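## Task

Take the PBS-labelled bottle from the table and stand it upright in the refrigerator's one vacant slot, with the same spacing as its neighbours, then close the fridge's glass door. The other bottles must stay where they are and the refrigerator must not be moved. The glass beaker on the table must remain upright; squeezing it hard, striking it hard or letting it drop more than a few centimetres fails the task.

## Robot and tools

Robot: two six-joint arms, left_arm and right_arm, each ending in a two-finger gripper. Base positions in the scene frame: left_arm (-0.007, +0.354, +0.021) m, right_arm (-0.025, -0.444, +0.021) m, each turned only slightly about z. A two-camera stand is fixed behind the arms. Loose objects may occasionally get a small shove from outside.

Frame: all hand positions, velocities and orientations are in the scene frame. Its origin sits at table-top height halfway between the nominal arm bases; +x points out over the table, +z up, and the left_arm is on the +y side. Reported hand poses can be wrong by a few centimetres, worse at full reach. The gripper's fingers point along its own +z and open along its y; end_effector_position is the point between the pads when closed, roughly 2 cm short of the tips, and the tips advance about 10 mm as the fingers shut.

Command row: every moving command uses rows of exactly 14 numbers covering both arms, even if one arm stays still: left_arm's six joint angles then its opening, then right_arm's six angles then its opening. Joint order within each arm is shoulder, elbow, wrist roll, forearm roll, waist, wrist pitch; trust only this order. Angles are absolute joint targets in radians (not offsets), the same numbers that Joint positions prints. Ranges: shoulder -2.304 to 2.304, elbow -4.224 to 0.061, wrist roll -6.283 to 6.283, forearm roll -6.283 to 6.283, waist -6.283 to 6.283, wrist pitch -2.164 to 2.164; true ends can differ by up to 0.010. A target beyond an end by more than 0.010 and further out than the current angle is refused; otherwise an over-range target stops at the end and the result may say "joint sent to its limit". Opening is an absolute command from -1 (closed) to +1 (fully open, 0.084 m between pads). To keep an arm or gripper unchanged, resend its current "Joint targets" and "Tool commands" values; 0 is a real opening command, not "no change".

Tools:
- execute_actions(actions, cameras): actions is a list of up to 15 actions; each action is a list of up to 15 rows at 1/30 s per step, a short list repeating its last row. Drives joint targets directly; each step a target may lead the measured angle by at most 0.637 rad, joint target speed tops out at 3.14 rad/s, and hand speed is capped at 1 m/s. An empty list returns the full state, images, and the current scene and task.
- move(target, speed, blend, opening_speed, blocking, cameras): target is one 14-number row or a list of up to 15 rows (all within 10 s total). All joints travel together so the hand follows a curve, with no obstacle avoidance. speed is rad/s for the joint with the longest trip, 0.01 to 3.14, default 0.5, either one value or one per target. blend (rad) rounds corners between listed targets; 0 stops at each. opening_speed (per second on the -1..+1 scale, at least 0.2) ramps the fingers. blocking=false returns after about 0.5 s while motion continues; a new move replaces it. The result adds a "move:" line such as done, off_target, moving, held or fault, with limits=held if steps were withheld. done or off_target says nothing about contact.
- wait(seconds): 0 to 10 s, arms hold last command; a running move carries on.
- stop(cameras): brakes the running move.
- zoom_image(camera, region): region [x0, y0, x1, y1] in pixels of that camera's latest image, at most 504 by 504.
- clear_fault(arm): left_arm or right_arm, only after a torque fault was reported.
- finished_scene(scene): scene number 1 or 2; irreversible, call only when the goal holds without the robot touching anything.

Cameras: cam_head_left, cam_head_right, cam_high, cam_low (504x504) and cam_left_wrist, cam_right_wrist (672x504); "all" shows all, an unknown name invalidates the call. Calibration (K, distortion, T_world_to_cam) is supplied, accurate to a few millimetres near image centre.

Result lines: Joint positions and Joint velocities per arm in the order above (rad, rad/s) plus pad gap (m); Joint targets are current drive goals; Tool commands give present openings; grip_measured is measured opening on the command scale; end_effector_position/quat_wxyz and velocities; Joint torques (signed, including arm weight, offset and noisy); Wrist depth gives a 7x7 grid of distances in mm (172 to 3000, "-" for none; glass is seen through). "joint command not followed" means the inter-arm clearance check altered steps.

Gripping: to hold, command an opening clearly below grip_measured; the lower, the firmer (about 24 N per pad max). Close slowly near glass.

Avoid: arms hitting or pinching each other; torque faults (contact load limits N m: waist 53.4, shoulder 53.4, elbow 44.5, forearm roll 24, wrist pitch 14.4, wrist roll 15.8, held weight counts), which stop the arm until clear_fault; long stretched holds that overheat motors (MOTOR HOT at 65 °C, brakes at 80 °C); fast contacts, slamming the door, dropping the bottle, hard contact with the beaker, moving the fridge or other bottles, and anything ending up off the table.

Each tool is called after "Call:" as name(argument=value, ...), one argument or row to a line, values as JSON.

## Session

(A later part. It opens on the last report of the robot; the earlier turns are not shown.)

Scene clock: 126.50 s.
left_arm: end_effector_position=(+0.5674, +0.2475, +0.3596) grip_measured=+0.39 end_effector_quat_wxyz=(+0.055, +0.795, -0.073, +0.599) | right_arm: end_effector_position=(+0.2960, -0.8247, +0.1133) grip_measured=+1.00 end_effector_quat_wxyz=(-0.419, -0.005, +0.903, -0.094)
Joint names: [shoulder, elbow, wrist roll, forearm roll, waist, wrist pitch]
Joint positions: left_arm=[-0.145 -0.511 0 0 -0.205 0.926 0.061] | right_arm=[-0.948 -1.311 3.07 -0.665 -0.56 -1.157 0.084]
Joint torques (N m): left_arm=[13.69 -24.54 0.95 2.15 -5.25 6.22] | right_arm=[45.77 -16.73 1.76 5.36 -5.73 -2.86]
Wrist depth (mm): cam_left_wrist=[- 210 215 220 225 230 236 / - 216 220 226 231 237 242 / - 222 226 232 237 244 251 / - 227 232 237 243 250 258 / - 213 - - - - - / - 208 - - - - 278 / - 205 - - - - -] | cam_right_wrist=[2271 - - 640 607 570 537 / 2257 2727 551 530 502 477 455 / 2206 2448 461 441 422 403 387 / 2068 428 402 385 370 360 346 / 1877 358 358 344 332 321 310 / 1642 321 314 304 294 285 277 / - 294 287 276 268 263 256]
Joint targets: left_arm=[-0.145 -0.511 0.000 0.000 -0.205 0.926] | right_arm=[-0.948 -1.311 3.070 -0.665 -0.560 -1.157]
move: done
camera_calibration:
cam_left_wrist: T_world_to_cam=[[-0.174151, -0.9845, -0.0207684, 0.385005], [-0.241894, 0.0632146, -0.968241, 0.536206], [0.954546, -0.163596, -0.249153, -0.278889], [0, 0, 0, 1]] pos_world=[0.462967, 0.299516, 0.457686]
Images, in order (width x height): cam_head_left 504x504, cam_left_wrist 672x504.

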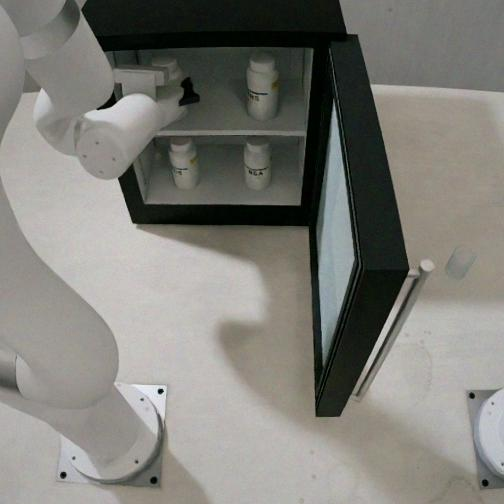

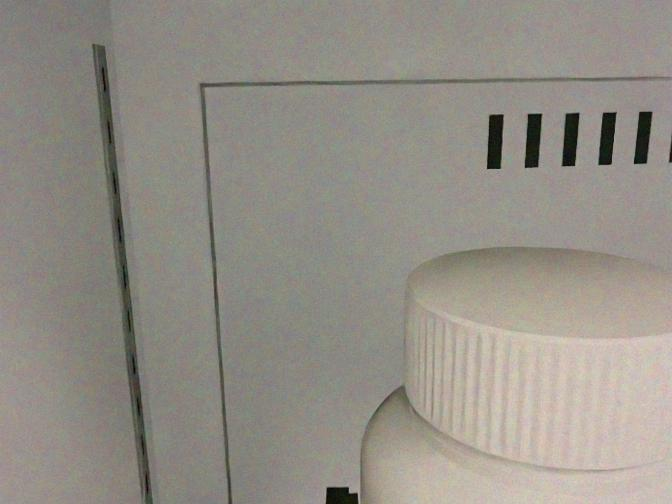

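Call:
move(
  target=[
    [-0.1455,-0.5113,0,0.0,-0.222,0.9258,-0.8,-0.948,-1.311,3.07,-0.665,-0.56,-1.157,1],
    [-0.164,-0.5096,0,0.0,-0.222,0.946,-0.8,-0.948,-1.311,3.07,-0.665,-0.56,-1.157,1],
  ],
  speed=0.06,
  cameras=["cam_head_left","cam_left_wrist"],
)

Call:
zoom_image(
  camera="cam_head_left",
  region=[70, 20, 330, 230],
)

Scene clock: 132.60 s.
left_arm: end_effector_position=(+0.5656, +0.2374, +0.3527) grip_measured=+0.39 end_effector_quat_wxyz=(+0.061, +0.795, -0.080, +0.599) | right_arm: end_effector_position=(+0.2960, -0.8247, +0.1133) grip_measured=+1.00 end_effector_quat_wxyz=(-0.419, -0.005, +0.903, -0.094)
Joint names: [shoulder, elbow, wrist roll, forearm roll, waist, wrist pitch]
Joint positions: left_arm=[-0.164 -0.51 0 0 -0.222 0.946 0.061] | right_arm=[-0.948 -1.311 3.07 -0.665 -0.56 -1.157 0.084]
Joint torques (N m): left_arm=[13.39 -9.94 1 2.3 -10.13 6.21] | right_arm=[48.33 -16.71 1.72 5.13 -5.02 -3.05]
Wrist depth (mm): cam_left_wrist=[194 210 215 221 226 233 239 / 211 215 221 227 233 239 246 / 209 222 227 233 239 247 253 / 202 228 233 239 245 253 262 / 198 232 - - - - - / 196 240 - - - - 283 / 192 245 - - - - -] | cam_right_wrist=[2302 - - 639 607 568 537 / 2257 2771 551 530 505 477 454 / 2172 2414 460 442 421 403 386 / 2062 429 402 384 371 359 346 / 1857 359 357 343 332 320 310 / 1645 320 313 304 294 285 277 / - 293 286 276 268 263 256]
Joint targets: left_arm=[-0.164 -0.510 0.000 0.000 -0.222 0.946] | right_arm=[-0.948 -1.311 3.070 -0.665 -0.560 -1.157]
move: done
camera_calibration:
cam_left_wrist: T_world_to_cam=[[-0.191344, -0.981304, -0.0207579, 0.383622], [-0.240739, 0.0674232, -0.968245, 0.528069], [0.951542, -0.18027, -0.249139, -0.274854], [0, 0, 0, 1]] pos_world=[0.462066, 0.291297, 0.450786]
Images, in order (width x height): cam_head_left 504x504, cam_left_wrist 672x504.

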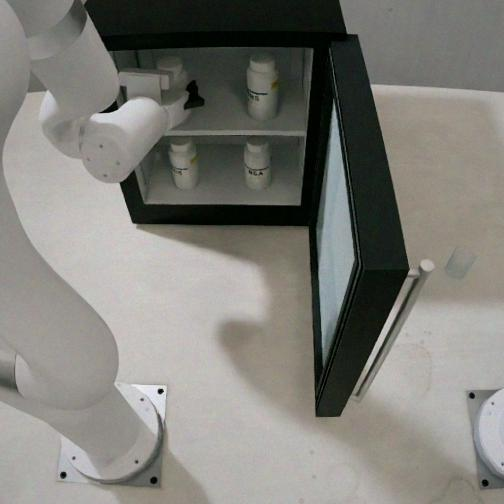

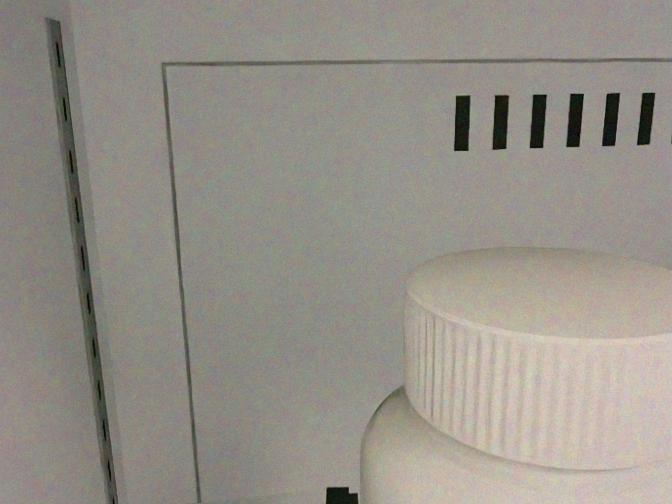

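Scaled by 1.938 from the camera's 504x504 image, which has a finer 720x720 frame.

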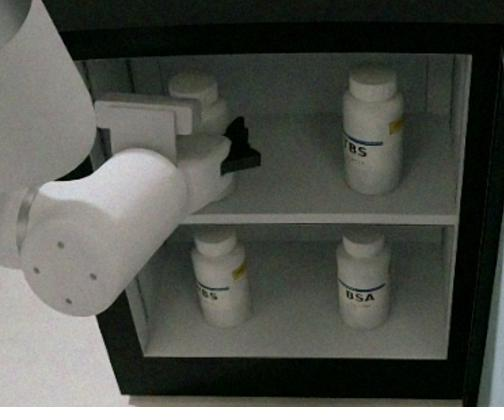

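Call:
move(
  target=[
    [-0.164,-0.5096,0,0.0,-0.228,0.946,-0.8,-0.948,-1.311,3.07,-0.665,-0.56,-1.157,1],
    [-0.173,-0.5088,0,0.0,-0.228,0.955,-0.5,-0.948,-1.311,3.07,-0.665,-0.56,-1.157,1],
    [-0.173,-0.5088,0,0.0,-0.228,0.955,0.56,-0.948,-1.311,3.07,-0.665,-0.56,-1.157,1],
  ],
  speed=0.05,
  opening_speed=0.8,
  cameras=["cam_head_left"],
)

Call:
move(
  target=[
    [-0.10,-0.455,0,0.0,-0.228,0.932,0.56,-0.948,-1.311,3.07,-0.665,-0.56,-1.157,1],
    [0.0189,-0.3761,0,0.0,-0.228,0.8966,0.56,-0.948,-1.311,3.07,-0.665,-0.56,-1.157,1],
    [0.1939,-0.2245,0,0.0,-0.228,0.8732,0.56,-0.948,-1.311,3.07,-0.665,-0.56,-1.157,1],
    [0.4084,-0.1048,0,0.0,-0.228,0.7784,0.56,-0.948,-1.311,3.07,-0.665,-0.56,-1.157,1],
  ],
  speed=[0.1,0.15,0.25,0.4],
  blend=0.01,
  cameras=["cam_head_left","cam_head_right","cam_left_wrist","cam_high"],
)

Call:
zoom_image(
  camera="cam_head_left",
  region=[70, 20, 330, 230],
)

Scene clock: 141.67 s.
left_arm: end_effector_position=(+0.5648, +0.2340, +0.3488) grip_measured=+0.55 end_effector_quat_wxyz=(+0.062, +0.795, -0.083, +0.598) | right_arm: end_effector_position=(+0.2960, -0.8247, +0.1133) grip_measured=+1.00 end_effector_quat_wxyz=(-0.419, -0.005, +0.903, -0.094)
Joint names: [shoulder, elbow, wrist roll, forearm roll, waist, wrist pitch]
Joint positions: left_arm=[-0.173 -0.509 0 0 -0.228 0.955 0.067] | right_arm=[-0.948 -1.311 3.07 -0.665 -0.56 -1.157 0.084]
Joint torques (N m): left_arm=[36.76 -23.17 -0.9 0.95 -3.88 5.56] | right_arm=[46.35 -16.23 2.02 5.07 -4.48 -2.76]
Wrist depth (mm): cam_left_wrist=[205 210 215 222 227 234 240 / 203 216 222 227 234 241 247 / 200 222 228 234 241 248 255 / 192 228 232 240 246 254 264 / 193 234 - - - - - / 207 241 - - - - - / 205 238 - - - - -] | cam_right_wrist=[2286 - - 637 607 570 538 / 2235 2782 551 530 504 477 455 / 2172 2439 459 442 422 403 387 / 2056 428 402 385 369 359 347 / 1877 359 357 343 331 320 310 / 1642 320 314 304 294 286 277 / - 294 287 276 268 262 255]
Joint targets: left_arm=[-0.173 -0.509 0.000 0.000 -0.228 0.955] | right_arm=[-0.948 -1.311 3.070 -0.665 -0.560 -1.157]
move: done
Images, in order (width x height): cam_head_left 504x504.

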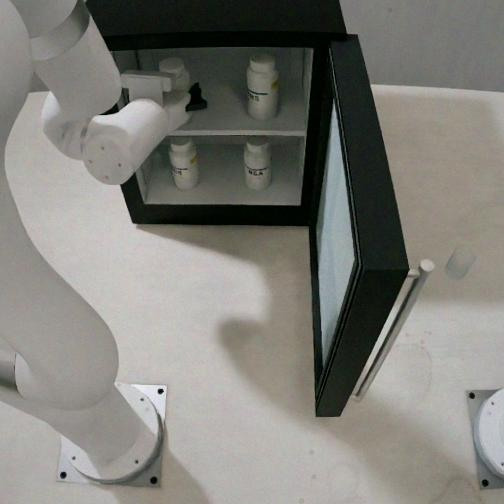

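Scene clock: 144.93 s.
left_arm: end_effector_position=(+0.4043, +0.2678, +0.3783) grip_measured=+0.55 end_effector_quat_wxyz=(+0.062, +0.794, -0.083, +0.599) | right_arm: end_effector_position=(+0.2960, -0.8247, +0.1133) grip_measured=+1.00 end_effector_quat_wxyz=(-0.419, -0.005, +0.903, -0.094)
Joint names: [shoulder, elbow, wrist roll, forearm roll, waist, wrist pitch]
Joint positions: left_arm=[0.408 -0.105 0 0 -0.228 0.778 0.067] | right_arm=[-0.948 -1.311 3.07 -0.665 -0.56 -1.157 0.084]
Joint torques (N m): left_arm=[16.28 -10.69 -0.92 -1.77 4.3 -0.67] | right_arm=[45.9 -16.63 1.89 4.68 -5.5 -3.01]
Wrist depth (mm): cam_left_wrist=[- 191 196 182 209 220 241 / 173 206 380 388 398 410 422 / 178 198 389 401 409 421 433 / 183 190 401 404 255 435 448 / 188 193 413 259 251 449 456 / 194 199 400 267 257 397 395 / 200 205 319 318 266 333 332] | cam_right_wrist=[2264 - - 637 608 571 538 / 2264 2816 551 531 504 478 455 / 2206 2431 460 440 422 403 387 / 2050 428 401 387 370 359 347 / 1867 358 357 344 332 320 311 / 1653 321 314 304 294 285 277 / - 294 287 276 268 263 255]
Joint targets: left_arm=[0.408 -0.105 0.000 0.000 -0.228 0.778] | right_arm=[-0.948 -1.311 3.070 -0.665 -0.560 -1.157]
move: done
camera_calibration:
cam_left_wrist: T_world_to_cam=[[-0.197282, -0.980126, -0.0208024, 0.385226], [-0.24043, 0.0689438, -0.968215, 0.511504], [0.950407, -0.18601, -0.249253, -0.107413], [0, 0, 0, 1]] pos_world=[0.301066, 0.322325, 0.476487]
Images, in order (width x height): cam_head_left 504x504, cam_head_right 504x504, cam_high 504x504, cam_left_wrist 672x504.

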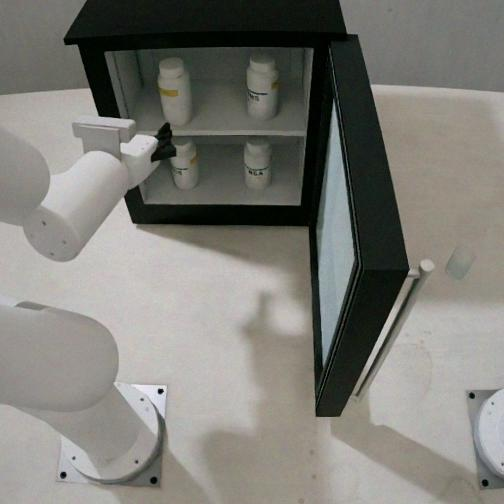

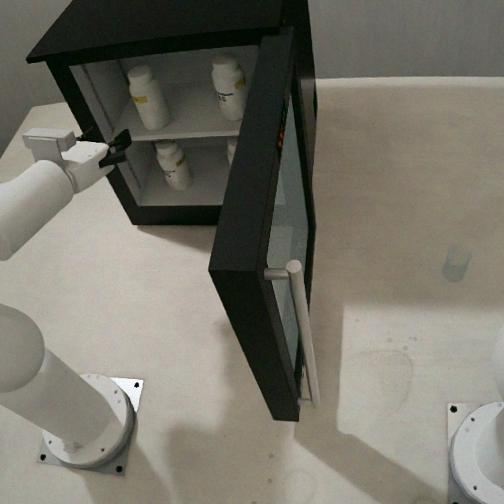

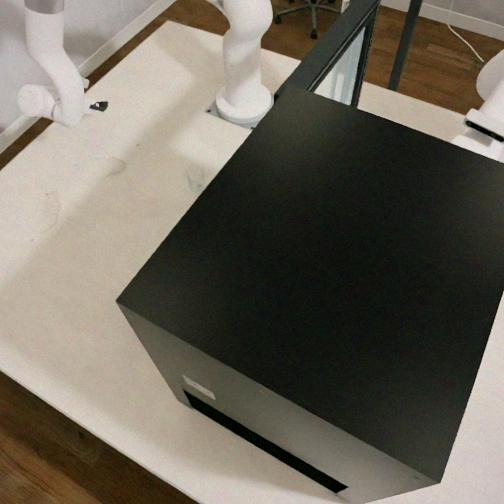

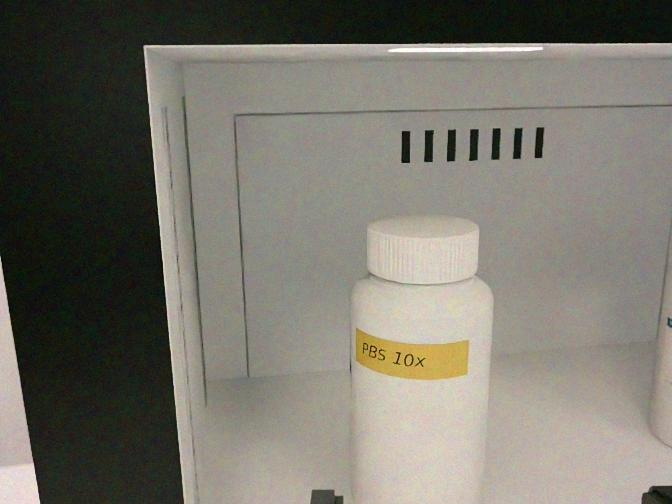

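Scaled by 1.938 from the camera's 504x504 image, which has a finer 720x720 frame.

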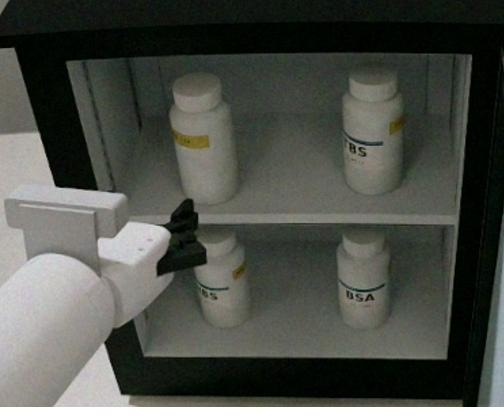

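Call:
move(
  target=[
    [0.75,-0.3,0,0.0,0.0,-0.1,0,0.2,-1.0,2.5,-0.3,-0.56,-1.1,0],
    [0.3,-1.7,0,0.0,0.8,-1.2,-1,0.2567,-0.8,1.571,0,0.741,-1.0,-1],
    [0.3,-1.7,0,0.0,0.8,-1.2,-1,0.2567,-0.474,1.571,0,0.741,-0.7306,-1],
    [0.3,-1.7,0,0.0,0.8,-1.2,-1,-0.2565,-0.987,1.571,0,1.06,-0.7307,-1],
  ],
  speed=[0.9,0.9,0.5,0.2],
  blend=[0.05,0.05,0,0],
)

Call:
wait(
  seconds=3,
  cameras=["cam_head_left","cam_head_right","cam_high"],
)

Scene clock: 157.50 s.
left_arm: end_effector_position=(+0.2560, +0.6361, +0.9012) grip_measured=-1.00 end_effector_quat_wxyz=(-0.155, +0.845, +0.367, +0.357) | right_arm: end_effector_position=(+0.2304, -0.0194, +0.3008) grip_measured=-1.00 end_effector_quat_wxyz=(+0.000, +0.964, -0.267, +0.000)
Joint names: [shoulder, elbow, wrist roll, forearm roll, waist, wrist pitch]
Joint positions: left_arm=[0.3 -1.7 0 0 0.8 -1.2 0] | right_arm=[-0.256 -0.987 1.571 0 1.06 -0.731 0]
Joint torques (N m): left_arm=[-8.41 -20.97 -0.91 -0.16 10.9 -0.77] | right_arm=[11.23 -21.67 -1.36 3.04 6.67 -1.4]
Wrist depth (mm): cam_left_wrist=[- - 2863 2483 2125 1818 1600 / - - - 2749 2257 1914 1677 / 2528 2644 - 2851 2465 2062 1799 / 2372 2294 2874 - 2654 2199 1914 / 2389 2333 2538 2634 2575 2271 2050 / 2257 2389 2372 2356 2348 1224 1224 / 2145 2185 2213 2132 1138 1136 1136] | cam_right_wrist=[348 397 340 424 426 427 427 / 423 423 340 426 425 428 428 / 424 424 341 427 427 429 428 / 423 424 359 427 429 429 430 / 425 341 427 427 429 430 431 / 426 341 428 429 430 429 432 / 427 342 360 429 429 432 433]
Joint targets: left_arm=[0.300 -1.700 0.000 0.000 0.800 -1.200] | right_arm=[-0.257 -0.987 1.571 0.000 1.060 -0.731]
move: done; blend cut to 0 rad at target 2

Scene clock: 160.50 s.
left_arm: end_effector_position=(+0.2560, +0.6361, +0.9012) grip_measured=-1.00 end_effector_quat_wxyz=(-0.155, +0.845, +0.367, +0.357) | right_arm: end_effector_position=(+0.2304, -0.0194, +0.3008) grip_measured=-1.00 end_effector_quat_wxyz=(+0.000, +0.964, -0.267, +0.000)
Joint names: [shoulder, elbow, wrist roll, forearm roll, waist, wrist pitch]
Joint positions: left_arm=[0.3 -1.7 0 0 0.8 -1.2 0] | right_arm=[-0.256 -0.987 1.571 0 1.06 -0.731 0]
Joint torques (N m): left_arm=[-7.9 -21.08 -0.84 0.26 11.43 -0.39] | right_arm=[11.26 -21.57 -1.25 2.15 8.23 -1.91]
Wrist depth (mm): cam_left_wrist=[- - 2973 2465 2093 1823 1607 / - - - 2675 2249 1919 1673 / 2566 2644 - 2874 2448 2056 1813 / 2356 2271 2816 2948 2654 2228 1882 / 2457 2325 2556 2614 2604 2249 2056 / 2279 2381 2372 2325 2397 1224 1230 / 2158 2206 2199 2145 1138 1125 1139] | cam_right_wrist=[337 338 425 425 425 427 427 / 338 423 424 425 426 428 428 / 424 424 424 426 428 428 429 / 424 426 426 426 427 428 430 / 424 426 427 428 429 430 430 / 427 426 427 428 429 430 431 / 426 427 427 430 429 431 432]
Joint targets: left_arm=[0.300 -1.700 0.000 0.000 0.800 -1.200] | right_arm=[-0.257 -0.987 1.571 0.000 1.060 -0.731]
Tool commands: left_gripper/opening=-1.0 right_gripper/opening=-1.0
wait: 3.00 s; at rest by 0.17 s
Images, in order (width x height): cam_head_left 504x504, cam_head_right 504x504, cam_high 504x504.

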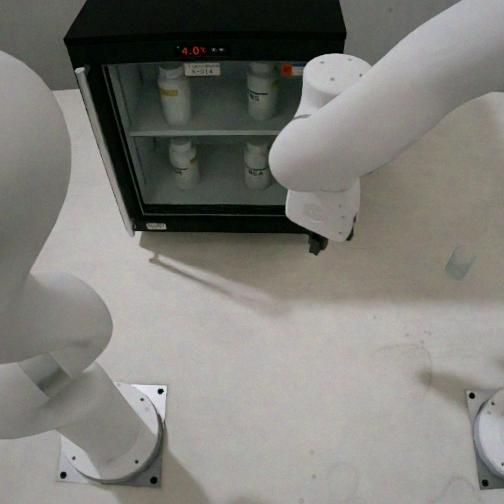

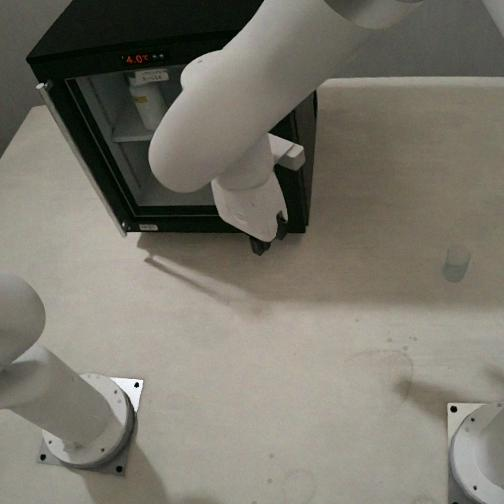

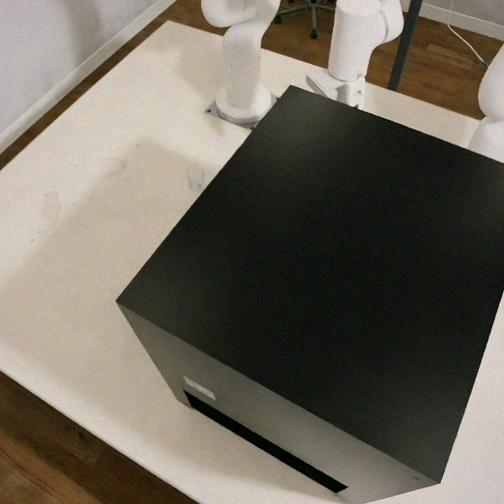

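Call:
finished_scene(
  scene=2,
)

The scene is finished: the task was done.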